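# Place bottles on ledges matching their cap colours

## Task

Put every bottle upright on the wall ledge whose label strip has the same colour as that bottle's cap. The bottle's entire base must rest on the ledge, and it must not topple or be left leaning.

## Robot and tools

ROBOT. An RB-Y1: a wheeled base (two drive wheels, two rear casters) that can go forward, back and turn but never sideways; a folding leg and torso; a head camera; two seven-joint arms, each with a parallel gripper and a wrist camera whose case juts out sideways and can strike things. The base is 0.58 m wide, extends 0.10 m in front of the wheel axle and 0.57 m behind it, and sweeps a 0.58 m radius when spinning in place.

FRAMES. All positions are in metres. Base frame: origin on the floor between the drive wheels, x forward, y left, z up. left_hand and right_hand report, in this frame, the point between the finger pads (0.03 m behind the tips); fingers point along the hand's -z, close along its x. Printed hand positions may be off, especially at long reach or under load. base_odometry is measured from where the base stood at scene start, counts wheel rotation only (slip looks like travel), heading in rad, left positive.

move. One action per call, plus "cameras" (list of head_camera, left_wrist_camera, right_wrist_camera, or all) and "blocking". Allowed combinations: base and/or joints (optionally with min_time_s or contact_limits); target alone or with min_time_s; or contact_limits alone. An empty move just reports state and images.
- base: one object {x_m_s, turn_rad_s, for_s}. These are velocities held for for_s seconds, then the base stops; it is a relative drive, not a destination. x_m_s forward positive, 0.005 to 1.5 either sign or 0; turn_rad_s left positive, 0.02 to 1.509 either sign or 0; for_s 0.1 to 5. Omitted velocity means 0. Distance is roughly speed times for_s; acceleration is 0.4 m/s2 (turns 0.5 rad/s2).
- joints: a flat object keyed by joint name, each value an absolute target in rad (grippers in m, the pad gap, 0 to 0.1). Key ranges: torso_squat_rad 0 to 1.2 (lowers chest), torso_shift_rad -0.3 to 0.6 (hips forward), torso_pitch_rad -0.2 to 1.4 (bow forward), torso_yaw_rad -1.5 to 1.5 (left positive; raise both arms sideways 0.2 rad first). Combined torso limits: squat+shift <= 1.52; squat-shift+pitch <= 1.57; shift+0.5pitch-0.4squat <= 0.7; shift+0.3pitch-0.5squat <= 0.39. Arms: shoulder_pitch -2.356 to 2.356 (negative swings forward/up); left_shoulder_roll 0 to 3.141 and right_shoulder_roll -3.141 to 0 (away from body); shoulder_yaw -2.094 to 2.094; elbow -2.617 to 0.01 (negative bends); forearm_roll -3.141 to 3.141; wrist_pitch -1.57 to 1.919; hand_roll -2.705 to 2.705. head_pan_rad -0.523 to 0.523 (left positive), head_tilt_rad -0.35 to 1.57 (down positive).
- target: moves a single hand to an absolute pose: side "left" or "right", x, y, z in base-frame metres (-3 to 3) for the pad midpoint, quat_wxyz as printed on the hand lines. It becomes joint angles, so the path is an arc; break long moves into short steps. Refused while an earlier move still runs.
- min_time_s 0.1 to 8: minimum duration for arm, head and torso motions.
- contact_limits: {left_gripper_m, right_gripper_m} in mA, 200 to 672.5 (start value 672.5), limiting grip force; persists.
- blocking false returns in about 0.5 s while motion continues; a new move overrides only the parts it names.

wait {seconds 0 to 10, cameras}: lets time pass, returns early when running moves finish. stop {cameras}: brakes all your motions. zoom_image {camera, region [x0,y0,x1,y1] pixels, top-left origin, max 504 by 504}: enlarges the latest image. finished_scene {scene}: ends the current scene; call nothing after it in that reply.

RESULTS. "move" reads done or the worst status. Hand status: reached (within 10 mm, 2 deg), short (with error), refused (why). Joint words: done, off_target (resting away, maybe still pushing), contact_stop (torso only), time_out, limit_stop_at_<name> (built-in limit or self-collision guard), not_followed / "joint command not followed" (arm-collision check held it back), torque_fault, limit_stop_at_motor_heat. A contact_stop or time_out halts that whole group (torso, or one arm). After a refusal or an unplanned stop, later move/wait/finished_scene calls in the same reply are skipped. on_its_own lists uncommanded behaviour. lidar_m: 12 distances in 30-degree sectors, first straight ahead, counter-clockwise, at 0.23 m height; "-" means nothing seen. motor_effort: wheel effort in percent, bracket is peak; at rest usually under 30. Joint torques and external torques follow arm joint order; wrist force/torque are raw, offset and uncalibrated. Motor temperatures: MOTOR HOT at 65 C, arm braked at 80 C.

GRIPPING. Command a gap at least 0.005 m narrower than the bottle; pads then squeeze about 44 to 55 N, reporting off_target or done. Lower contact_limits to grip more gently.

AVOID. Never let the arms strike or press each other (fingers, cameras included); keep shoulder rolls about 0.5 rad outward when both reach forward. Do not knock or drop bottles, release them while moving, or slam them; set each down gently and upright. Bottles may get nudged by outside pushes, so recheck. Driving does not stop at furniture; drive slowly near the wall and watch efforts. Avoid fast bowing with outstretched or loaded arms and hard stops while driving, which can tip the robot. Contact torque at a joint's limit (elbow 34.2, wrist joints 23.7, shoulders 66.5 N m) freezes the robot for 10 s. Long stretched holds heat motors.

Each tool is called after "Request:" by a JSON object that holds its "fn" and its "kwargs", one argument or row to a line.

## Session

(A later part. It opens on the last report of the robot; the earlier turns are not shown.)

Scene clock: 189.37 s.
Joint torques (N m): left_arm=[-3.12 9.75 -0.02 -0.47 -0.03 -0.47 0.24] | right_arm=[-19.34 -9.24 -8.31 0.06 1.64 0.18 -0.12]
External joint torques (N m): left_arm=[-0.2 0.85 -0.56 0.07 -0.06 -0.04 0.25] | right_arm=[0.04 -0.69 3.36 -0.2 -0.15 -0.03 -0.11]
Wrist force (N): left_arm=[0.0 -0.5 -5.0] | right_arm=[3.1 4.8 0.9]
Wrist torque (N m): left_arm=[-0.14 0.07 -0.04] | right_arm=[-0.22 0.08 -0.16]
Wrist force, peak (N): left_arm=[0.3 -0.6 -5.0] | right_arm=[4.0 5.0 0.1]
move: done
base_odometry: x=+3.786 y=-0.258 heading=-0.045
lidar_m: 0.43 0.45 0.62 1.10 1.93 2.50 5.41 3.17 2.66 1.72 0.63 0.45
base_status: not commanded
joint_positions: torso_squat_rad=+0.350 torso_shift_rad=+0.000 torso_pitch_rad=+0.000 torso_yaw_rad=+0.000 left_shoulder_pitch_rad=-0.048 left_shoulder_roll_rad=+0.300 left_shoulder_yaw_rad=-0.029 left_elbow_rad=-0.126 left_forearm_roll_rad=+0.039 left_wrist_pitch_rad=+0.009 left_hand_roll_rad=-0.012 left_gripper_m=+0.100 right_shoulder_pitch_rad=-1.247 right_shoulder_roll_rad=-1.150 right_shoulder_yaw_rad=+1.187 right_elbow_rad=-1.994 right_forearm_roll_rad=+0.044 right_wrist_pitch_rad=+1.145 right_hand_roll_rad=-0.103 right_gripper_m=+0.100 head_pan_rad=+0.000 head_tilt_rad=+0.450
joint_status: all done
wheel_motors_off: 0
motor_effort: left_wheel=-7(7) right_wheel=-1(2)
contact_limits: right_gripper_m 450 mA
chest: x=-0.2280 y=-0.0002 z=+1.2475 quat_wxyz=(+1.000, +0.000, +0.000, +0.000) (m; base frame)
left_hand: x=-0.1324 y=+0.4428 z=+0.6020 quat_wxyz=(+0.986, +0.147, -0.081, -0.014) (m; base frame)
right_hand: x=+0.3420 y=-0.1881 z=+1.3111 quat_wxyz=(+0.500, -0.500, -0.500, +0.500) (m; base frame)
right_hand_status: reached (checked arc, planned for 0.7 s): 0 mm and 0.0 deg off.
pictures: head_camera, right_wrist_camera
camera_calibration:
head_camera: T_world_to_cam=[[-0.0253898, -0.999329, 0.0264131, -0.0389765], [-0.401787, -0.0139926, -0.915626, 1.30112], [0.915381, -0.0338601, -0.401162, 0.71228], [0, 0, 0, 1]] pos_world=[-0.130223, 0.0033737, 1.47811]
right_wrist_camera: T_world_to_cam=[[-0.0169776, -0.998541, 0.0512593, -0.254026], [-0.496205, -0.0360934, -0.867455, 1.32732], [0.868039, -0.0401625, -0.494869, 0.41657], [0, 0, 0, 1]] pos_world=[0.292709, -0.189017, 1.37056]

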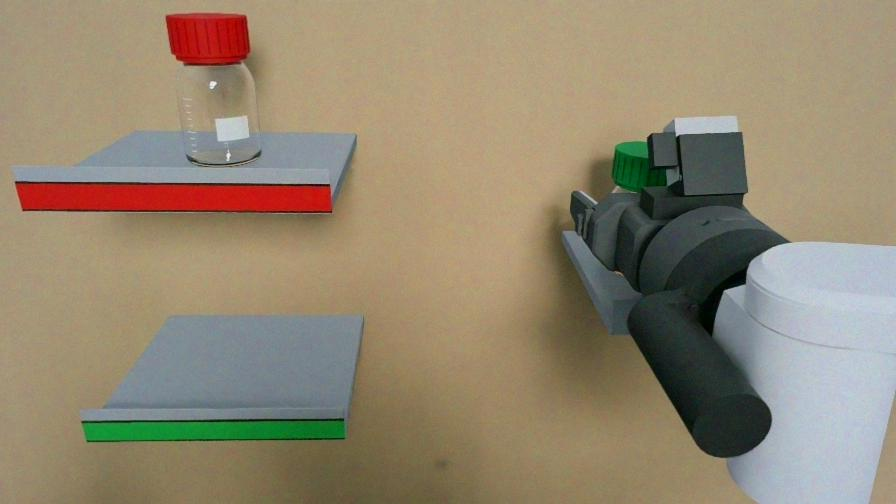

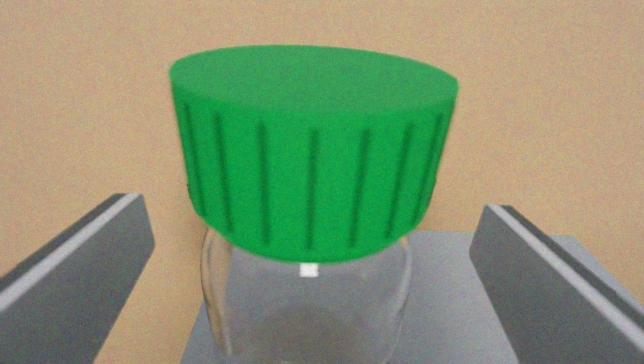

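Request:
{"fn": "move", "kwargs": {
  "joints": {"right_gripper_m": 0.045},
  "cameras": ["right_wrist_camera"]
}}

Request:
{"fn": "move", "kwargs": {
  "target": {"side": "right", "x": 0.342, "y": -0.188, "z": 1.345, "quat_wxyz": [0.5, -0.5, -0.5, 0.5]},
  "min_time_s": 0.7
}}

Request:
{"fn": "move", "kwargs": {
  "target": {"side": "right", "x": 0.275, "y": -0.186, "z": 1.35, "quat_wxyz": [0.5, -0.5, -0.5, 0.5]},
  "min_time_s": 0.8
}}

Request:
{"fn": "move", "kwargs": {
  "target": {"side": "right", "x": 0.21, "y": -0.18, "z": 1.35, "quat_wxyz": [0.5, -0.5, -0.5, 0.5]},
  "min_time_s": 0.8,
  "cameras": ["head_camera", "right_wrist_camera"]
}}

Scene clock: 191.00 s.
Joint torques (N m): left_arm=[-3.34 9.77 -0.07 -0.41 -0.2 -0.55 0.21] | right_arm=[-19.56 -8.73 -8.5 0.23 1.86 0.48 0.11]
External joint torques (N m): left_arm=[-0.42 0.87 -0.61 0.13 -0.23 -0.12 0.22] | right_arm=[-0.18 -0.18 3.17 -0.04 0.07 0.28 0.12]
Wrist force (N): left_arm=[0.2 -0.7 -4.5] | right_arm=[3.9 5.3 1.0]
Wrist torque (N m): left_arm=[-0.11 0.09 -0.03] | right_arm=[-0.30 0.20 -0.21]
Wrist force, peak (N): left_arm=[-0.1 -0.8 -5.0] | right_arm=[3.1 5.9 0.9]
move: off_target
base_odometry: x=+3.786 y=-0.258 heading=-0.045
lidar_m: 0.43 0.45 0.61 1.11 1.93 2.50 5.41 3.17 2.65 1.73 0.63 0.45
base_status: not commanded
joint_positions: torso_squat_rad=+0.350 torso_shift_rad=+0.000 torso_pitch_rad=+0.000 torso_yaw_rad=+0.000 left_shoulder_pitch_rad=-0.048 left_shoulder_roll_rad=+0.300 left_shoulder_yaw_rad=-0.029 left_elbow_rad=-0.126 left_forearm_roll_rad=+0.039 left_wrist_pitch_rad=+0.009 left_hand_roll_rad=-0.012 left_gripper_m=+0.100 right_shoulder_pitch_rad=-1.247 right_shoulder_roll_rad=-1.150 right_shoulder_yaw_rad=+1.187 right_elbow_rad=-1.994 right_forearm_roll_rad=+0.044 right_wrist_pitch_rad=+1.145 right_hand_roll_rad=-0.103 right_gripper_m=+0.055 head_pan_rad=+0.000 head_tilt_rad=+0.450
joint_status: right_gripper_m off_target (ended at +0.055, target +0.045)
wheel_motors_off: 0
motor_effort: left_wheel=-6(7) right_wheel=-2(2)
contact_limits: right_gripper_m 450 mA
chest: x=-0.2280 y=-0.0002 z=+1.2475 quat_wxyz=(+1.000, +0.000, +0.000, +0.000) (m; base frame)
left_hand: x=-0.1324 y=+0.4428 z=+0.6020 quat_wxyz=(+0.986, +0.147, -0.081, -0.014) (m; base frame)
right_hand: x=+0.3420 y=-0.1881 z=+1.3111 quat_wxyz=(+0.500, -0.500, -0.500, +0.500) (m; base frame)
pictures: right_wrist_camera
camera_calibration:
right_wrist_camera: T_world_to_cam=[[-0.0169776, -0.998541, 0.0512593, -0.254026], [-0.496205, -0.0360934, -0.867455, 1.32732], [0.868039, -0.0401625, -0.494869, 0.41657], [0, 0, 0, 1]] pos_world=[0.292709, -0.189017, 1.37056]

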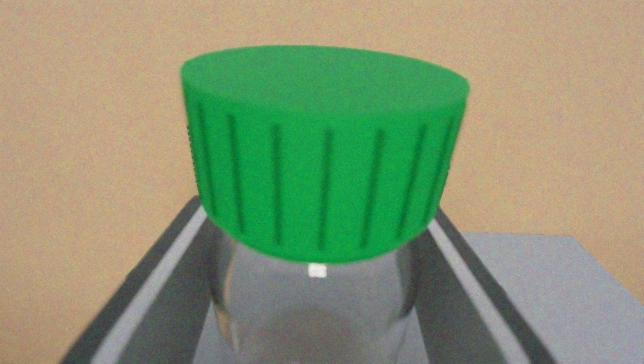

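Scene clock: 192.03 s.
Joint torques (N m): left_arm=[-2.8 9.62 -0.04 -0.44 -0.08 -0.61 0.19] | right_arm=[-20.61 -9.68 -12.04 0.92 1.93 -0.05 0.11]
External joint torques (N m): left_arm=[0.12 0.72 -0.58 0.1 -0.11 -0.18 0.19] | right_arm=[-1.29 -1.4 -0.39 0.02 0.14 -0.14 0.12]
Wrist force (N): left_arm=[0.0 -0.6 -4.8] | right_arm=[2.8 6.9 -0.1]
Wrist torque (N m): left_arm=[-0.11 0.07 -0.05] | right_arm=[-0.27 0.04 -0.18]
Wrist force, peak (N): left_arm=[0.0 -0.8 -4.9] | right_arm=[3.8 6.7 0.8]
move: done
base_odometry: x=+3.786 y=-0.258 heading=-0.045
lidar_m: 0.43 0.45 0.61 1.11 1.93 2.50 5.41 3.17 2.66 1.72 0.62 0.45
base_status: not commanded
joint_positions: torso_squat_rad=+0.350 torso_shift_rad=+0.000 torso_pitch_rad=+0.000 torso_yaw_rad=+0.000 left_shoulder_pitch_rad=-0.048 left_shoulder_roll_rad=+0.300 left_shoulder_yaw_rad=-0.029 left_elbow_rad=-0.126 left_forearm_roll_rad=+0.039 left_wrist_pitch_rad=+0.009 left_hand_roll_rad=-0.012 left_gripper_m=+0.100 right_shoulder_pitch_rad=-1.316 right_shoulder_roll_rad=-1.178 right_shoulder_yaw_rad=+1.155 right_elbow_rad=-1.994 right_forearm_roll_rad=-0.064 right_wrist_pitch_rad=+1.137 right_hand_roll_rad=-0.045 right_gripper_m=+0.055 head_pan_rad=+0.000 head_tilt_rad=+0.450
joint_status: all done
wheel_motors_off: 0
motor_effort: left_wheel=-6(7) right_wheel=-2(2)
contact_limits: right_gripper_m 450 mA
chest: x=-0.2280 y=-0.0002 z=+1.2475 quat_wxyz=(+1.000, +0.000, +0.000, +0.000) (m; base frame)
left_hand: x=-0.1324 y=+0.4428 z=+0.6020 quat_wxyz=(+0.986, +0.147, -0.081, -0.014) (m; base frame)
right_hand: x=+0.3420 y=-0.1880 z=+1.3446 quat_wxyz=(+0.500, -0.500, -0.500, +0.500) (m; base frame)
right_hand_status: reached (checked arc, planned for 0.7 s): 0 mm and 0.0 deg off.
pictures: none

Scene clock: 193.17 s.
Joint torques (N m): left_arm=[-3.14 9.79 0.04 -0.42 0.04 -0.43 0.29] | right_arm=[-15.35 -8.93 -11.23 1 1.96 0.03 -0.09]
External joint torques (N m): left_arm=[-0.22 0.89 -0.5 0.12 0.01 -0.01 0.29] | right_arm=[1.08 -1.48 -0.58 -0.26 0.03 -0.12 -0.08]
Wrist force (N): left_arm=[0.0 -0.6 -4.9] | right_arm=[2.5 6.3 1.0]
Wrist torque (N m): left_arm=[-0.12 0.06 -0.04] | right_arm=[-0.29 0.02 0.01]
Wrist force, peak (N): left_arm=[0.0 -0.8 -4.9] | right_arm=[4.6 6.5 0.6]
move: done
base_odometry: x=+3.786 y=-0.258 heading=-0.045
lidar_m: 0.43 0.45 0.61 1.11 1.93 2.49 5.41 3.17 2.65 1.72 0.62 0.45
base_status: not commanded
joint_positions: torso_squat_rad=+0.350 torso_shift_rad=+0.000 torso_pitch_rad=+0.000 torso_yaw_rad=+0.000 left_shoulder_pitch_rad=-0.048 left_shoulder_roll_rad=+0.300 left_shoulder_yaw_rad=-0.029 left_elbow_rad=-0.126 left_forearm_roll_rad=+0.039 left_wrist_pitch_rad=+0.009 left_hand_roll_rad=-0.012 left_gripper_m=+0.100 right_shoulder_pitch_rad=-1.306 right_shoulder_roll_rad=-1.292 right_shoulder_yaw_rad=+1.133 right_elbow_rad=-2.296 right_forearm_roll_rad=-0.097 right_wrist_pitch_rad=+1.331 right_hand_roll_rad=-0.072 right_gripper_m=+0.055 head_pan_rad=+0.000 head_tilt_rad=+0.450
joint_status: all done
wheel_motors_off: 0
motor_effort: left_wheel=-6(7) right_wheel=-1(2)
contact_limits: right_gripper_m 450 mA
chest: x=-0.2280 y=-0.0002 z=+1.2475 quat_wxyz=(+1.000, +0.000, +0.000, +0.000) (m; base frame)
left_hand: x=-0.1324 y=+0.4428 z=+0.6021 quat_wxyz=(+0.986, +0.147, -0.081, -0.014) (m; base frame)
right_hand: x=+0.2750 y=-0.1859 z=+1.3499 quat_wxyz=(+0.500, -0.500, -0.500, +0.500) (m; base frame)
right_hand_status: reached (checked arc, planned for 0.8 s): 0 mm and 0.0 deg off.
pictures: none

Scene clock: 194.30 s.
Joint torques (N m): left_arm=[-3.14 9.62 -0.23 -0.45 -0.11 -0.54 0.23] | right_arm=[-15.36 -8.02 -9.65 1.72 1.97 0.14 -0.32]
External joint torques (N m): left_arm=[-0.22 0.72 -0.77 0.09 -0.14 -0.12 0.24] | right_arm=[-1.35 -1.44 -0.47 0.28 -0.02 -0.06 -0.31]
Wrist force (N): left_arm=[0.0 -0.6 -4.6] | right_arm=[3.6 6.3 0.6]
Wrist torque (N m): left_arm=[-0.14 0.08 -0.04] | right_arm=[-0.25 0.10 -0.05]
Wrist force, peak (N): left_arm=[-0.1 -0.7 -4.9] | right_arm=[3.9 7.1 0.3]
move: done
base_odometry: x=+3.786 y=-0.258 heading=-0.045
lidar_m: 0.43 0.45 0.62 1.10 1.94 2.50 5.41 3.17 2.65 1.72 0.62 0.45
base_status: not commanded
joint_positions: torso_squat_rad=+0.350 torso_shift_rad=+0.000 torso_pitch_rad=+0.000 torso_yaw_rad=+0.000 left_shoulder_pitch_rad=-0.048 left_shoulder_roll_rad=+0.300 left_shoulder_yaw_rad=-0.029 left_elbow_rad=-0.126 left_forearm_roll_rad=+0.039 left_wrist_pitch_rad=+0.009 left_hand_roll_rad=-0.012 left_gripper_m=+0.100 right_shoulder_pitch_rad=-1.311 right_shoulder_roll_rad=-1.346 right_shoulder_yaw_rad=+1.116 right_elbow_rad=-2.558 right_forearm_roll_rad=-0.126 right_wrist_pitch_rad=+1.543 right_hand_roll_rad=-0.102 right_gripper_m=+0.055 head_pan_rad=+0.000 head_tilt_rad=+0.450
joint_status: all done
wheel_motors_off: 0
motor_effort: left_wheel=-6(6) right_wheel=-1(3)
contact_limits: right_gripper_m 450 mA
chest: x=-0.2280 y=-0.0002 z=+1.2475 quat_wxyz=(+1.000, +0.000, +0.000, +0.000) (m; base frame)
left_hand: x=-0.1324 y=+0.4428 z=+0.6021 quat_wxyz=(+0.986, +0.147, -0.081, -0.014) (m; base frame)
right_hand: x=+0.2109 y=-0.1801 z=+1.3496 quat_wxyz=(+0.499, -0.500, -0.500, +0.501) (m; base frame)
right_hand_status: reached (checked arc, planned for 0.8 s): 1 mm and 0.1 deg off.
pictures: head_camera, right_wrist_camera
camera_calibration:
head_camera: T_world_to_cam=[[-0.0253898, -0.999329, 0.0264131, -0.0390764], [-0.401787, -0.0139926, -0.915626, 1.30112], [0.915381, -0.0338601, -0.401162, 0.712277], [0, 0, 0, 1]] pos_world=[-0.130223, 0.0032737, 1.47811]
right_wrist_camera: T_world_to_cam=[[-0.0151378, -0.99851, 0.052432, -0.252173], [-0.496769, -0.0379978, -0.86705, 1.29504], [0.867751, -0.0391719, -0.495454, 0.550743], [0, 0, 0, 1]] pos_world=[0.161613, -0.181015, 1.40896]

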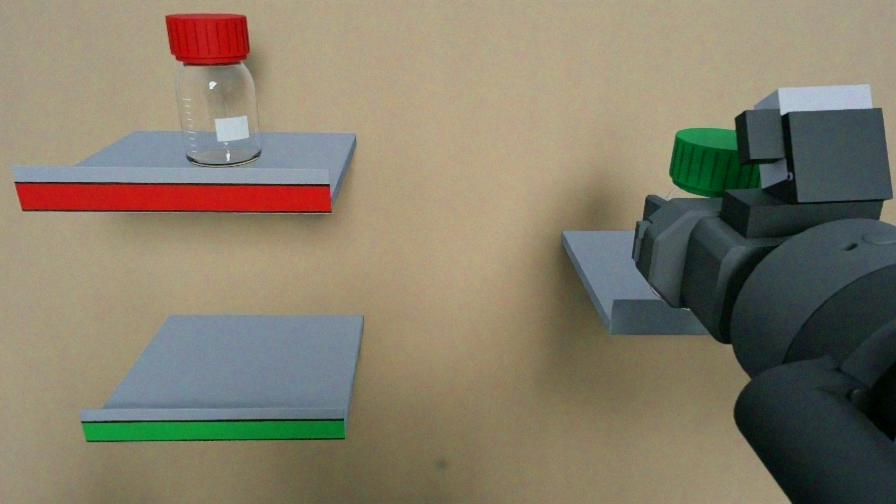

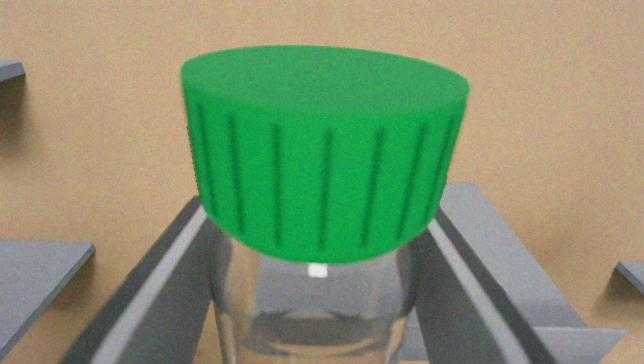

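Request:
{"fn": "move", "kwargs": {
  "target": {"side": "right", "x": 0.195, "y": 0.0, "z": 1.31, "quat_wxyz": [0.4693, -0.4693, -0.5289, 0.5289]},
  "min_time_s": 1.0
}}

Request:
{"fn": "move", "kwargs": {
  "target": {"side": "right", "x": 0.20, "y": 0.113, "z": 1.25, "quat_wxyz": [0.4419, -0.4419, -0.552, 0.552]},
  "min_time_s": 1.0,
  "cameras": ["head_camera", "right_wrist_camera"]
}}

Scene clock: 196.83 s.
Joint torques (N m): left_arm=[-3.15 9.58 -0.17 -0.53 -0.21 -0.44 0.25] | right_arm=[-17.62 -7.32 -7.79 0 2.08 -0.02 0.02]
External joint torques (N m): left_arm=[-0.23 0.68 -0.71 0.02 -0.24 -0.02 0.26] | right_arm=[-0.42 -1.67 2.11 0.32 0.15 -0.11 0.03]
Wrist force (N): left_arm=[0.1 -0.8 -4.7] | right_arm=[3.2 5.9 0.5]
Wrist torque (N m): left_arm=[-0.10 0.09 -0.05] | right_arm=[-0.22 0.07 -0.22]
Wrist force, peak (N): left_arm=[0.0 -0.6 -5.2] | right_arm=[4.6 6.6 0.3]
move: done
base_odometry: x=+3.786 y=-0.258 heading=-0.045
lidar_m: 0.43 0.45 0.62 1.11 1.94 2.49 5.41 3.16 2.66 1.73 0.62 0.45
base_status: not commanded
joint_positions: torso_squat_rad=+0.350 torso_shift_rad=+0.000 torso_pitch_rad=+0.000 torso_yaw_rad=+0.000 left_shoulder_pitch_rad=-0.048 left_shoulder_roll_rad=+0.300 left_shoulder_yaw_rad=-0.029 left_elbow_rad=-0.126 left_forearm_roll_rad=+0.039 left_wrist_pitch_rad=+0.009 left_hand_roll_rad=-0.012 left_gripper_m=+0.100 right_shoulder_pitch_rad=-1.453 right_shoulder_roll_rad=-0.627 right_shoulder_yaw_rad=+1.269 right_elbow_rad=-2.302 right_forearm_roll_rad=+0.040 right_wrist_pitch_rad=+1.882 right_hand_roll_rad=-0.043 right_gripper_m=+0.055 head_pan_rad=+0.000 head_tilt_rad=+0.450
joint_status: all done
wheel_motors_off: 0
motor_effort: left_wheel=-6(7) right_wheel=-2(2)
contact_limits: right_gripper_m 450 mA
chest: x=-0.2280 y=-0.0002 z=+1.2475 quat_wxyz=(+1.000, +0.000, +0.000, +0.000) (m; base frame)
left_hand: x=-0.1324 y=+0.4428 z=+0.6020 quat_wxyz=(+0.986, +0.147, -0.081, -0.014) (m; base frame)
right_hand: x=+0.1949 y=+0.0001 z=+1.3099 quat_wxyz=(+0.469, -0.469, -0.529, +0.529) (m; base frame)
right_hand_status: reached (checked arc, planned for 1.0 s): 0 mm and 0.0 deg off.
pictures: none

Scene clock: 198.17 s.
Joint torques (N m): left_arm=[-3.15 9.8 -0.18 -0.42 -0.06 -0.27 0.23] | right_arm=[-18.41 -5.81 -8.53 -0.7 2.23 0.17 -0.28]
External joint torques (N m): left_arm=[-0.23 0.9 -0.72 0.12 -0.09 0.16 0.23] | right_arm=[-0.81 -0.68 2.02 0.39 0.25 -0.09 -0.27]
Wrist force (N): left_arm=[0.1 -0.7 -4.8] | right_arm=[3.7 6.2 0.2]
Wrist torque (N m): left_arm=[-0.11 0.08 -0.06] | right_arm=[-0.23 0.13 -0.03]
Wrist force, peak (N): left_arm=[0.1 -0.7 -4.8] | right_arm=[3.0 7.8 0.8]
move: done
base_odometry: x=+3.786 y=-0.258 heading=-0.045
lidar_m: 0.43 0.45 0.61 1.11 1.93 2.49 5.41 3.16 2.66 1.72 0.62 0.46
base_status: not commanded
joint_positions: torso_squat_rad=+0.350 torso_shift_rad=+0.000 torso_pitch_rad=+0.000 torso_yaw_rad=+0.000 left_shoulder_pitch_rad=-0.048 left_shoulder_roll_rad=+0.300 left_shoulder_yaw_rad=-0.029 left_elbow_rad=-0.126 left_forearm_roll_rad=+0.039 left_wrist_pitch_rad=+0.009 left_hand_roll_rad=-0.012 left_gripper_m=+0.100 right_shoulder_pitch_rad=-1.462 right_shoulder_roll_rad=-0.284 right_shoulder_yaw_rad=+1.408 right_elbow_rad=-1.919 right_forearm_roll_rad=+0.157 right_wrist_pitch_rad=+1.744 right_hand_roll_rad=-0.128 right_gripper_m=+0.055 head_pan_rad=+0.000 head_tilt_rad=+0.450
joint_status: all done
wheel_motors_off: 0
motor_effort: left_wheel=-6(7) right_wheel=-2(2)
contact_limits: right_gripper_m 450 mA
chest: x=-0.2280 y=-0.0002 z=+1.2475 quat_wxyz=(+1.000, +0.000, +0.000, +0.000) (m; base frame)
left_hand: x=-0.1324 y=+0.4428 z=+0.6020 quat_wxyz=(+0.986, +0.147, -0.081, -0.014) (m; base frame)
right_hand: x=+0.1999 y=+0.1130 z=+1.2499 quat_wxyz=(+0.442, -0.442, -0.552, +0.552) (m; base frame)
right_hand_status: reached (checked arc, planned for 1.0 s): 0 mm and 0.0 deg off.
pictures: head_camera, right_wrist_camera
camera_calibration:
head_camera: T_world_to_cam=[[-0.0253488, -0.999327, 0.0265042, -0.0391055], [-0.40179, -0.0140925, -0.915623, 1.30112], [0.915381, -0.0338591, -0.401163, 0.712281], [0, 0, 0, 1]] pos_world=[-0.130223, 0.00337393, 1.47811]
right_wrist_camera: T_world_to_cam=[[0.202219, -0.978004, 0.0511387, 0.00130777], [-0.476737, -0.143918, -0.867185, 1.22253], [0.85547, 0.150982, -0.495353, 0.503204], [0, 0, 0, 1]] pos_world=[0.152082, 0.101247, 1.30935]

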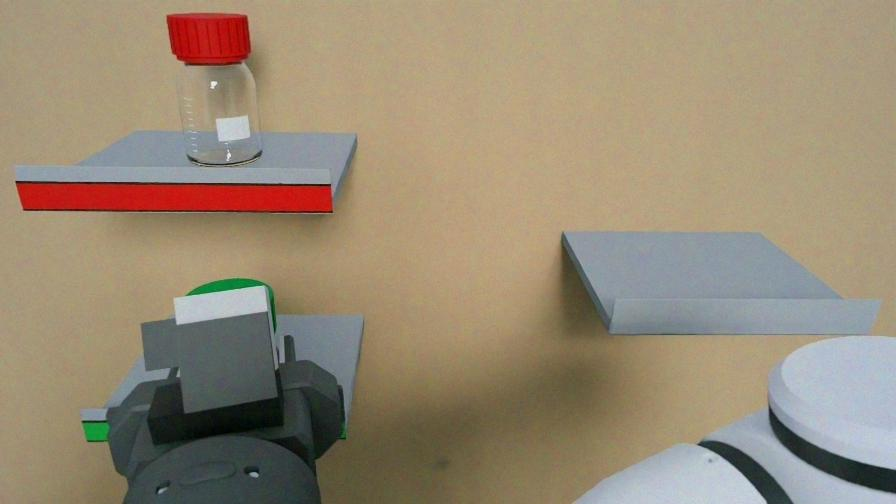

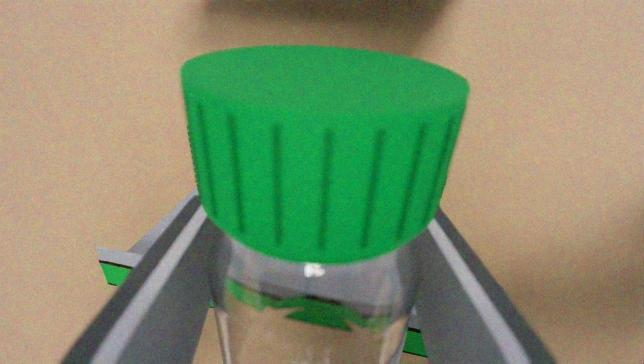

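Request:
{"fn": "move", "kwargs": {
  "target": {"side": "right", "x": 0.252, "y": 0.126, "z": 1.248, "quat_wxyz": [0.4419, -0.4419, -0.552, 0.552]},
  "min_time_s": 0.6
}}

Request:
{"fn": "move", "kwargs": {
  "target": {"side": "right", "x": 0.307, "y": 0.14, "z": 1.242, "quat_wxyz": [0.4419, -0.4419, -0.552, 0.552]},
  "min_time_s": 0.6
}}

Request:
{"fn": "move", "kwargs": {
  "target": {"side": "right", "x": 0.31, "y": 0.1408, "z": 1.222, "quat_wxyz": [0.4419, -0.4419, -0.552, 0.552]},
  "min_time_s": 0.6,
  "cameras": ["head_camera", "right_wrist_camera"]
}}

Scene clock: 199.93 s.
Joint torques (N m): left_arm=[-3.04 9.63 0.19 -0.34 -0.12 -0.39 0.32] | right_arm=[-19.8 -6.07 -10.71 -0.67 1.95 0.45 -0.15]
External joint torques (N m): left_arm=[-0.12 0.74 -0.35 0.2 -0.15 0.03 0.33] | right_arm=[-0.53 -0.21 0 0.03 -0.03 0.15 -0.14]
Wrist force (N): left_arm=[0.1 -0.5 -4.4] | right_arm=[3.8 6.5 0.3]
Wrist torque (N m): left_arm=[-0.14 0.08 -0.04] | right_arm=[-0.25 0.17 -0.06]
Wrist force, peak (N): left_arm=[0.2 -0.8 -4.9] | right_arm=[5.1 6.2 1.1]
move: done
base_odometry: x=+3.786 y=-0.258 heading=-0.045
lidar_m: 0.43 0.44 0.62 1.10 1.93 2.50 5.40 3.17 2.65 1.72 0.63 0.45
base_status: not commanded
joint_positions: torso_squat_rad=+0.350 torso_shift_rad=+0.000 torso_pitch_rad=+0.000 torso_yaw_rad=+0.000 left_shoulder_pitch_rad=-0.048 left_shoulder_roll_rad=+0.300 left_shoulder_yaw_rad=-0.029 left_elbow_rad=-0.126 left_forearm_roll_rad=+0.039 left_wrist_pitch_rad=+0.009 left_hand_roll_rad=-0.012 left_gripper_m=+0.100 right_shoulder_pitch_rad=-1.477 right_shoulder_roll_rad=-0.271 right_shoulder_yaw_rad=+1.398 right_elbow_rad=-1.697 right_forearm_roll_rad=+0.141 right_wrist_pitch_rad=+1.539 right_hand_roll_rad=-0.152 right_gripper_m=+0.055 head_pan_rad=+0.000 head_tilt_rad=+0.450
joint_status: all done
wheel_motors_off: 0
motor_effort: left_wheel=-6(6) right_wheel=-2(2)
contact_limits: right_gripper_m 450 mA
chest: x=-0.2280 y=-0.0002 z=+1.2475 quat_wxyz=(+1.000, +0.000, +0.000, +0.000) (m; base frame)
left_hand: x=-0.1324 y=+0.4428 z=+0.6020 quat_wxyz=(+0.986, +0.147, -0.081, -0.014) (m; base frame)
right_hand: x=+0.2520 y=+0.1258 z=+1.2477 quat_wxyz=(+0.442, -0.442, -0.552, +0.552) (m; base frame)
right_hand_status: reached (checked arc, planned for 0.6 s): 0 mm and 0.0 deg off.
pictures: none

Scene clock: 201.20 s.
Joint torques (N m): left_arm=[-2.81 9.91 -0.05 -0.48 -0.09 -0.47 0.36] | right_arm=[-20.93 -6.92 -8.58 -0.09 1.97 0.83 0.02]
External joint torques (N m): left_arm=[0.11 1.02 -0.58 0.06 -0.12 -0.04 0.37] | right_arm=[0.01 -0.28 1.6 0.15 0.09 0.46 0.03]
Wrist force (N): left_arm=[-0.1 -0.8 -4.7] | right_arm=[2.7 6.0 1.5]
Wrist torque (N m): left_arm=[-0.11 0.06 -0.03] | right_arm=[-0.20 0.02 -0.04]
Wrist force, peak (N): left_arm=[0.0 -0.6 -4.9] | right_arm=[3.9 7.4 0.8]
move: done
base_odometry: x=+3.786 y=-0.258 heading=-0.045
lidar_m: 0.43 0.45 0.62 1.10 1.93 2.50 5.41 3.16 2.65 1.72 0.62 0.45
base_status: not commanded
joint_positions: torso_squat_rad=+0.350 torso_shift_rad=+0.000 torso_pitch_rad=+0.000 torso_yaw_rad=+0.000 left_shoulder_pitch_rad=-0.048 left_shoulder_roll_rad=+0.300 left_shoulder_yaw_rad=-0.029 left_elbow_rad=-0.126 left_forearm_roll_rad=+0.039 left_wrist_pitch_rad=+0.009 left_hand_roll_rad=-0.012 left_gripper_m=+0.100 right_shoulder_pitch_rad=-1.498 right_shoulder_roll_rad=-0.209 right_shoulder_yaw_rad=+1.398 right_elbow_rad=-1.405 right_forearm_roll_rad=+0.136 right_wrist_pitch_rad=+1.313 right_hand_roll_rad=-0.187 right_gripper_m=+0.055 head_pan_rad=+0.000 head_tilt_rad=+0.450
joint_status: all done
wheel_motors_off: 0
motor_effort: left_wheel=-6(7) right_wheel=-2(2)
contact_limits: right_gripper_m 450 mA
chest: x=-0.2280 y=-0.0002 z=+1.2475 quat_wxyz=(+1.000, +0.000, +0.000, +0.000) (m; base frame)
left_hand: x=-0.1324 y=+0.4428 z=+0.6020 quat_wxyz=(+0.986, +0.147, -0.081, -0.014) (m; base frame)
right_hand: x=+0.3069 y=+0.1398 z=+1.2419 quat_wxyz=(+0.442, -0.442, -0.552, +0.552) (m; base frame)
right_hand_status: reached (checked arc, planned for 0.6 s): 0 mm and 0.0 deg off.
pictures: none

Scene clock: 202.13 s.
Joint torques (N m): left_arm=[-3.02 9.53 -0.01 -0.59 -0.15 -0.42 0.17] | right_arm=[-19.89 -5.98 -7.32 -0.07 2.01 0.24 -0.27]
External joint torques (N m): left_arm=[-0.1 0.64 -0.55 -0.05 -0.18 0.01 0.17] | right_arm=[1.07 0.28 2.6 0.26 0.15 -0.21 -0.26]
Wrist force (N): left_arm=[0.3 -0.8 -4.7] | right_arm=[2.5 5.6 1.2]
Wrist torque (N m): left_arm=[-0.10 0.10 -0.05] | right_arm=[-0.22 -0.03 -0.02]
Wrist force, peak (N): left_arm=[0.2 -0.7 -5.0] | right_arm=[4.2 6.8 0.6]
move: done
base_odometry: x=+3.786 y=-0.258 heading=-0.045
lidar_m: 0.43 0.45 0.62 1.11 1.93 2.50 5.41 3.17 2.65 1.72 0.62 0.45
base_status: not commanded
joint_positions: torso_squat_rad=+0.350 torso_shift_rad=+0.000 torso_pitch_rad=+0.000 torso_yaw_rad=+0.000 left_shoulder_pitch_rad=-0.048 left_shoulder_roll_rad=+0.300 left_shoulder_yaw_rad=-0.029 left_elbow_rad=-0.126 left_forearm_roll_rad=+0.039 left_wrist_pitch_rad=+0.009 left_hand_roll_rad=-0.012 left_gripper_m=+0.100 right_shoulder_pitch_rad=-1.470 right_shoulder_roll_rad=-0.183 right_shoulder_yaw_rad=+1.430 right_elbow_rad=-1.357 right_forearm_roll_rad=+0.172 right_wrist_pitch_rad=+1.293 right_hand_roll_rad=-0.225 right_gripper_m=+0.055 head_pan_rad=+0.000 head_tilt_rad=+0.450
joint_status: all done
wheel_motors_off: 0
motor_effort: left_wheel=-6(6) right_wheel=-1(2)
contact_limits: right_gripper_m 450 mA
chest: x=-0.2280 y=-0.0002 z=+1.2475 quat_wxyz=(+1.000, +0.000, +0.000, +0.000) (m; base frame)
left_hand: x=-0.1324 y=+0.4428 z=+0.6020 quat_wxyz=(+0.986, +0.147, -0.081, -0.014) (m; base frame)
right_hand: x=+0.3100 y=+0.1407 z=+1.2222 quat_wxyz=(+0.442, -0.442, -0.552, +0.552) (m; base frame)
right_hand_status: reached (checked arc, planned for 0.6 s): 0 mm and 0.0 deg off.
pictures: head_camera, right_wrist_camera
camera_calibration:
head_camera: T_world_to_cam=[[-0.0253488, -0.999327, 0.0265042, -0.0391055], [-0.40179, -0.0140925, -0.915623, 1.30112], [0.915381, -0.0338591, -0.401163, 0.712281], [0, 0, 0, 1]] pos_world=[-0.130223, 0.00337393, 1.47811]
right_wrist_camera: T_world_to_cam=[[0.201969, -0.97805, 0.0512508, 0.00758074], [-0.476348, -0.14382, -0.867415, 1.25509], [0.855746, 0.150778, -0.49494, 0.390473], [0, 0, 0, 1]] pos_world=[0.262182, 0.129047, 1.28156]

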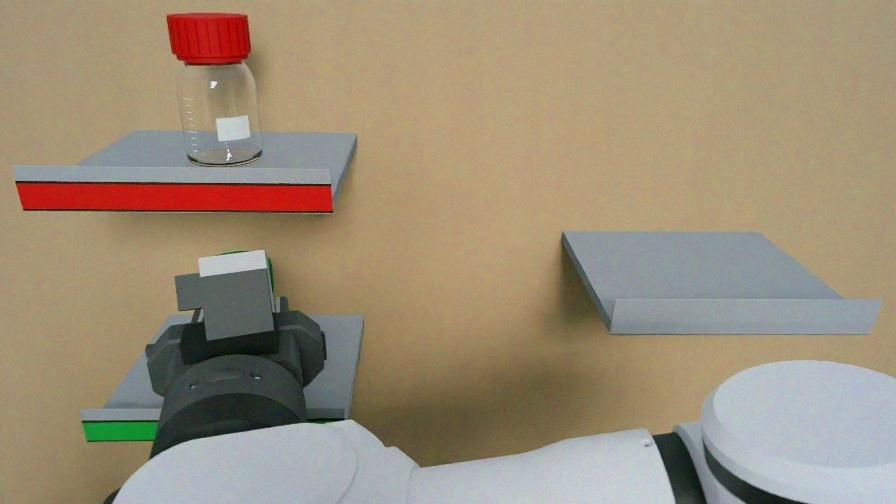

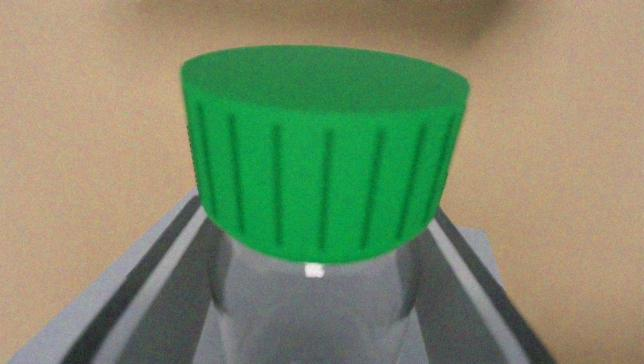

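Request:
{"fn": "move", "kwargs": {
  "target": {"side": "right", "x": 0.311, "y": 0.141, "z": 1.2155, "quat_wxyz": [0.4419, -0.4419, -0.552, 0.552]},
  "min_time_s": 0.5
}}

Scene clock: 203.17 s.
Joint torques (N m): left_arm=[-2.89 9.69 -0.13 -0.6 -0.09 -0.38 0.29] | right_arm=[-19.03 -5.59 -6.74 0.2 2.1 0.24 -0.08]
External joint torques (N m): left_arm=[0.03 0.8 -0.66 -0.06 -0.12 0.04 0.3] | right_arm=[1.93 0.53 3.1 0.55 0.26 -0.23 -0.08]
Wrist force (N): left_arm=[0.3 -0.8 -4.7] | right_arm=[2.8 6.3 0.7]
Wrist torque (N m): left_arm=[-0.11 0.10 -0.03] | right_arm=[-0.29 0.00 -0.04]
Wrist force, peak (N): left_arm=[0.3 -0.8 -4.9] | right_arm=[3.3 6.5 0.6]
move: done
base_odometry: x=+3.786 y=-0.258 heading=-0.045
lidar_m: 0.43 0.45 0.62 1.10 1.93 2.50 5.41 3.17 2.65 1.72 0.62 0.45
base_status: not commanded
joint_positions: torso_squat_rad=+0.350 torso_shift_rad=+0.000 torso_pitch_rad=+0.000 torso_yaw_rad=+0.000 left_shoulder_pitch_rad=-0.048 left_shoulder_roll_rad=+0.300 left_shoulder_yaw_rad=-0.029 left_elbow_rad=-0.126 left_forearm_roll_rad=+0.039 left_wrist_pitch_rad=+0.009 left_hand_roll_rad=-0.012 left_gripper_m=+0.100 right_shoulder_pitch_rad=-1.460 right_shoulder_roll_rad=-0.174 right_shoulder_yaw_rad=+1.439 right_elbow_rad=-1.341 right_forearm_roll_rad=+0.184 right_wrist_pitch_rad=+1.286 right_hand_roll_rad=-0.236 right_gripper_m=+0.055 head_pan_rad=+0.000 head_tilt_rad=+0.450
joint_status: all done
wheel_motors_off: 0
motor_effort: left_wheel=-6(6) right_wheel=-1(2)
contact_limits: right_gripper_m 450 mA
chest: x=-0.2280 y=-0.0002 z=+1.2475 quat_wxyz=(+1.000, +0.000, +0.000, +0.000) (m; base frame)
left_hand: x=-0.1324 y=+0.4428 z=+0.6020 quat_wxyz=(+0.986, +0.147, -0.081, -0.014) (m; base frame)
right_hand: x=+0.3109 y=+0.1409 z=+1.2158 quat_wxyz=(+0.442, -0.442, -0.552, +0.552) (m; base frame)
right_hand_status: reached (checked arc, planned for 0.5 s): 0 mm and 0.0 deg off.
pictures: none

Request:
{"fn": "move", "kwargs": {
  "target": {"side": "right", "x": 0.311, "y": 0.141, "z": 1.211, "quat_wxyz": [0.4419, -0.4419, -0.552, 0.552]},
  "min_time_s": 0.5
}}

Scene clock: 204.20 s.
Joint torques (N m): left_arm=[-3.15 9.66 -0.08 -0.46 -0.06 -0.44 0.1] | right_arm=[-14.25 -4.07 -4.3 -0.28 -0.24 -0.15 -0.05]
External joint torques (N m): left_arm=[-0.23 0.76 -0.62 0.08 -0.09 -0.02 0.11] | right_arm=[6.7 1.97 5.48 0.09 -2.08 -0.64 -0.05]
Wrist force (N): left_arm=[0.0 -0.8 -4.6] | right_arm=[2.8 -5.8 0.1]
Wrist torque (N m): left_arm=[-0.10 0.09 -0.05] | right_arm=[-0.32 0.02 -0.24]
Wrist force, peak (N): left_arm=[0.2 -0.7 -4.9] | right_arm=[3.7 6.8 0.4]
move: done
base_odometry: x=+3.786 y=-0.258 heading=-0.045
lidar_m: 0.43 0.44 0.61 1.11 1.93 2.50 5.40 3.17 2.65 1.73 0.62 0.45
base_status: not commanded
joint_positions: torso_squat_rad=+0.350 torso_shift_rad=+0.000 torso_pitch_rad=+0.000 torso_yaw_rad=+0.000 left_shoulder_pitch_rad=-0.048 left_shoulder_roll_rad=+0.300 left_shoulder_yaw_rad=-0.029 left_elbow_rad=-0.126 left_forearm_roll_rad=+0.039 left_wrist_pitch_rad=+0.009 left_hand_roll_rad=-0.012 left_gripper_m=+0.100 right_shoulder_pitch_rad=-1.454 right_shoulder_roll_rad=-0.169 right_shoulder_yaw_rad=+1.446 right_elbow_rad=-1.332 right_forearm_roll_rad=+0.193 right_wrist_pitch_rad=+1.283 right_hand_roll_rad=-0.245 right_gripper_m=+0.055 head_pan_rad=+0.000 head_tilt_rad=+0.450
joint_status: all done
wheel_motors_off: 0
motor_effort: left_wheel=-6(6) right_wheel=-1(2)
contact_limits: right_gripper_m 450 mA
chest: x=-0.2280 y=-0.0002 z=+1.2475 quat_wxyz=(+1.000, +0.000, +0.000, +0.000) (m; base frame)
left_hand: x=-0.1324 y=+0.4428 z=+0.6020 quat_wxyz=(+0.986, +0.147, -0.081, -0.014) (m; base frame)
right_hand: x=+0.3112 y=+0.1409 z=+1.2123 quat_wxyz=(+0.442, -0.442, -0.553, +0.551) (m; base frame)
right_hand_status: reached (checked arc, planned for 0.5 s): 1 mm and 0.1 deg off.
pictures: none

Contact. Release and retract.

Request:
{"fn": "move", "kwargs": {
  "joints": {"right_gripper_m": 0.1}
}}

Request:
{"fn": "move", "kwargs": {
  "target": {"side": "right", "x": 0.255, "y": 0.127, "z": 1.222, "quat_wxyz": [0.4419, -0.4419, -0.552, 0.552]},
  "min_time_s": 0.8
}}

Request:
{"fn": "move", "kwargs": {
  "target": {"side": "right", "x": 0.195, "y": 0.10, "z": 1.225, "quat_wxyz": [0.4419, -0.4419, -0.552, 0.552]},
  "min_time_s": 0.8,
  "cameras": ["head_camera", "right_wrist_camera"]
}}

Scene clock: 205.53 s.
Joint torques (N m): left_arm=[-3.09 9.57 0.13 -0.67 -0.11 -0.54 0.23] | right_arm=[-18.55 -5.28 -6.19 -0.26 1.18 0.2 0.05]
External joint torques (N m): left_arm=[-0.17 0.68 -0.41 -0.12 -0.14 -0.11 0.24] | right_arm=[2.4 0.74 3.59 0.12 -0.66 -0.29 0.05]
Wrist force (N): left_arm=[0.0 -0.6 -4.7] | right_arm=[3.2 4.8 0.5]
Wrist torque (N m): left_arm=[-0.13 0.09 -0.05] | right_arm=[-0.33 0.03 -0.03]
Wrist force, peak (N): left_arm=[0.1 -0.5 -4.9] | right_arm=[3.4 5.7 1.3]
move: done
base_odometry: x=+3.786 y=-0.258 heading=-0.045
lidar_m: 0.43 0.45 0.62 1.11 1.93 2.49 5.41 3.17 2.65 1.73 0.62 0.45
base_status: not commanded
joint_positions: torso_squat_rad=+0.350 torso_shift_rad=+0.000 torso_pitch_rad=+0.000 torso_yaw_rad=+0.000 left_shoulder_pitch_rad=-0.048 left_shoulder_roll_rad=+0.300 left_shoulder_yaw_rad=-0.029 left_elbow_rad=-0.126 left_forearm_roll_rad=+0.039 left_wrist_pitch_rad=+0.009 left_hand_roll_rad=-0.012 left_gripper_m=+0.100 right_shoulder_pitch_rad=-1.453 right_shoulder_roll_rad=-0.169 right_shoulder_yaw_rad=+1.446 right_elbow_rad=-1.332 right_forearm_roll_rad=+0.193 right_wrist_pitch_rad=+1.283 right_hand_roll_rad=-0.245 right_gripper_m=+0.100 head_pan_rad=+0.000 head_tilt_rad=+0.450
joint_status: all done
wheel_motors_off: 0
motor_effort: left_wheel=-6(7) right_wheel=-1(2)
contact_limits: right_gripper_m 450 mA
chest: x=-0.2280 y=-0.0002 z=+1.2475 quat_wxyz=(+1.000, +0.000, +0.000, +0.000) (m; base frame)
left_hand: x=-0.1323 y=+0.4428 z=+0.6020 quat_wxyz=(+0.986, +0.147, -0.081, -0.014) (m; base frame)
right_hand: x=+0.3110 y=+0.1409 z=+1.2115 quat_wxyz=(+0.442, -0.442, -0.552, +0.552) (m; base frame)
pictures: none

Scene clock: 206.87 s.
Joint torques (N m): left_arm=[-3.1 9.55 0.03 -0.74 -0.15 -0.51 0.3] | right_arm=[-17.15 -6.07 -9.94 -1.08 1.77 0.24 0.1]
External joint torques (N m): left_arm=[-0.18 0.65 -0.5 -0.19 -0.18 -0.08 0.31] | right_arm=[2.13 -0.77 0.6 -0.08 -0.19 -0.14 0.11]
Wrist force (N): left_arm=[0.1 -0.7 -4.5] | right_arm=[3.1 4.6 1.0]
Wrist torque (N m): left_arm=[-0.12 0.08 -0.04] | right_arm=[-0.33 -0.02 -0.24]
Wrist force, peak (N): left_arm=[-0.3 -0.7 -5.0] | right_arm=[4.2 5.7 1.6]
move: done
base_odometry: x=+3.786 y=-0.258 heading=-0.045
lidar_m: 0.43 0.45 0.62 1.10 1.93 2.49 5.40 3.17 2.65 1.72 0.62 0.45
base_status: not commanded
joint_positions: torso_squat_rad=+0.350 torso_shift_rad=+0.000 torso_pitch_rad=+0.000 torso_yaw_rad=+0.000 left_shoulder_pitch_rad=-0.048 left_shoulder_roll_rad=+0.300 left_shoulder_yaw_rad=-0.029 left_elbow_rad=-0.126 left_forearm_roll_rad=+0.039 left_wrist_pitch_rad=+0.009 left_hand_roll_rad=-0.012 left_gripper_m=+0.100 right_shoulder_pitch_rad=-1.433 right_shoulder_roll_rad=-0.243 right_shoulder_yaw_rad=+1.439 right_elbow_rad=-1.648 right_forearm_roll_rad=+0.195 right_wrist_pitch_rad=+1.516 right_hand_roll_rad=-0.189 right_gripper_m=+0.100 head_pan_rad=+0.000 head_tilt_rad=+0.450
joint_status: all done
wheel_motors_off: 0
motor_effort: left_wheel=-6(7) right_wheel=-2(2)
contact_limits: right_gripper_m 450 mA
chest: x=-0.2280 y=-0.0002 z=+1.2475 quat_wxyz=(+1.000, +0.000, +0.000, +0.000) (m; base frame)
left_hand: x=-0.1324 y=+0.4428 z=+0.6021 quat_wxyz=(+0.986, +0.147, -0.081, -0.014) (m; base frame)
right_hand: x=+0.2550 y=+0.1271 z=+1.2221 quat_wxyz=(+0.442, -0.442, -0.552, +0.552) (m; base frame)
right_hand_status: reached (checked arc, planned for 0.8 s): 0 mm and 0.0 deg off.
pictures: none

Scene clock: 208.10 s.
Joint torques (N m): left_arm=[-3.01 9.59 0.18 -0.57 -0.11 -0.49 0.3] | right_arm=[-15.64 -5.37 -7.93 -1.37 1.7 0.26 0.03]
External joint torques (N m): left_arm=[-0.09 0.69 -0.35 -0.03 -0.14 -0.07 0.31] | right_arm=[1.74 -0.93 2.44 0.26 -0.27 -0.05 0.04]
Wrist force (N): left_arm=[0.1 -0.9 -4.6] | right_arm=[3.5 4.6 1.4]
Wrist torque (N m): left_arm=[-0.09 0.09 -0.02] | right_arm=[-0.27 0.12 -0.21]
Wrist force, peak (N): left_arm=[0.0 -0.6 -4.9] | right_arm=[4.9 4.2 0.9]
move: done
base_odometry: x=+3.786 y=-0.258 heading=-0.045
lidar_m: 0.43 0.45 0.62 1.11 1.94 2.49 5.41 3.17 2.65 1.72 0.62 0.45
base_status: not commanded
joint_positions: torso_squat_rad=+0.350 torso_shift_rad=+0.000 torso_pitch_rad=+0.000 torso_yaw_rad=+0.000 left_shoulder_pitch_rad=-0.048 left_shoulder_roll_rad=+0.300 left_shoulder_yaw_rad=-0.029 left_elbow_rad=-0.126 left_forearm_roll_rad=+0.039 left_wrist_pitch_rad=+0.009 left_hand_roll_rad=-0.012 left_gripper_m=+0.100 right_shoulder_pitch_rad=-1.399 right_shoulder_roll_rad=-0.300 right_shoulder_yaw_rad=+1.464 right_elbow_rad=-1.951 right_forearm_roll_rad=+0.228 right_wrist_pitch_rad=+1.757 right_hand_roll_rad=-0.153 right_gripper_m=+0.100 head_pan_rad=+0.000 head_tilt_rad=+0.450
joint_status: all done
wheel_motors_off: 0
motor_effort: left_wheel=-6(6) right_wheel=-2(2)
contact_limits: right_gripper_m 450 mA
chest: x=-0.2280 y=-0.0002 z=+1.2475 quat_wxyz=(+1.000, +0.000, +0.000, +0.000) (m; base frame)
left_hand: x=-0.1324 y=+0.4428 z=+0.6021 quat_wxyz=(+0.986, +0.147, -0.081, -0.014) (m; base frame)
right_hand: x=+0.1950 y=+0.1001 z=+1.2252 quat_wxyz=(+0.442, -0.442, -0.552, +0.552) (m; base frame)
right_hand_status: reached (checked arc, planned for 0.8 s): 0 mm and 0.0 deg off.
pictures: head_camera, right_wrist_camera
camera_calibration:
head_camera: T_world_to_cam=[[-0.0253937, -0.999329, 0.0264117, -0.0390773], [-0.401704, -0.0139928, -0.915663, 1.30115], [0.915418, -0.0338617, -0.401079, 0.71225], [0, 0, 0, 1]] pos_world=[-0.130323, 0.0032737, 1.47811]
right_wrist_camera: T_world_to_cam=[[0.202217, -0.978006, 0.0511205, -0.0089126], [-0.47616, -0.143799, -0.867521, 1.19722], [0.855792, 0.151086, -0.494766, 0.496368], [0, 0, 0, 1]] pos_world=[0.147083, 0.0884477, 1.28466]

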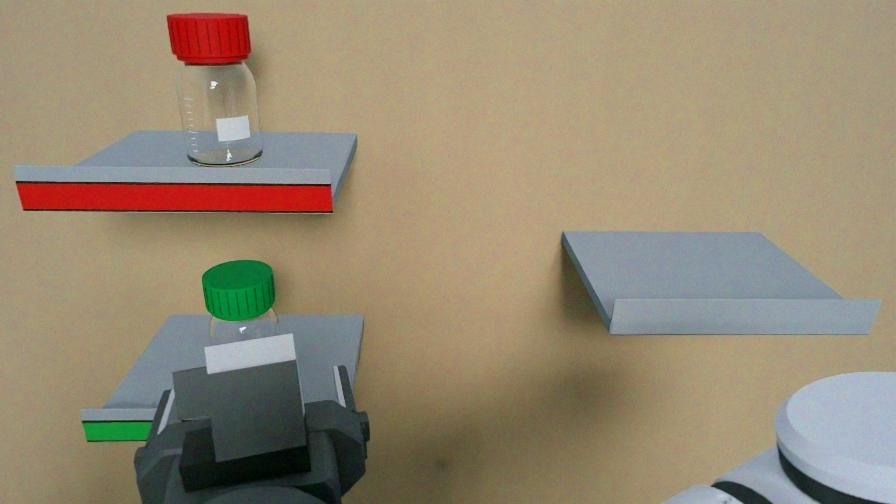

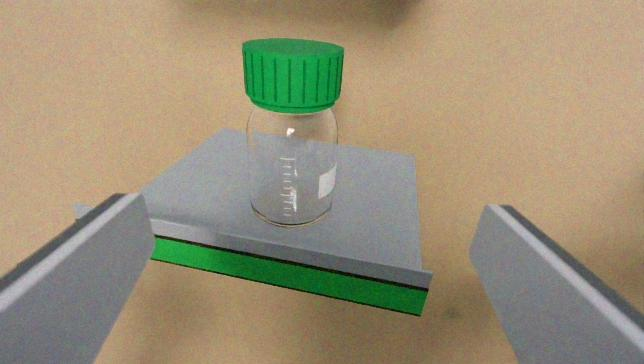

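Request:
{"fn": "finished_scene", "kwargs": {
  "scene": 1
}}

The scene is finished: the task was done.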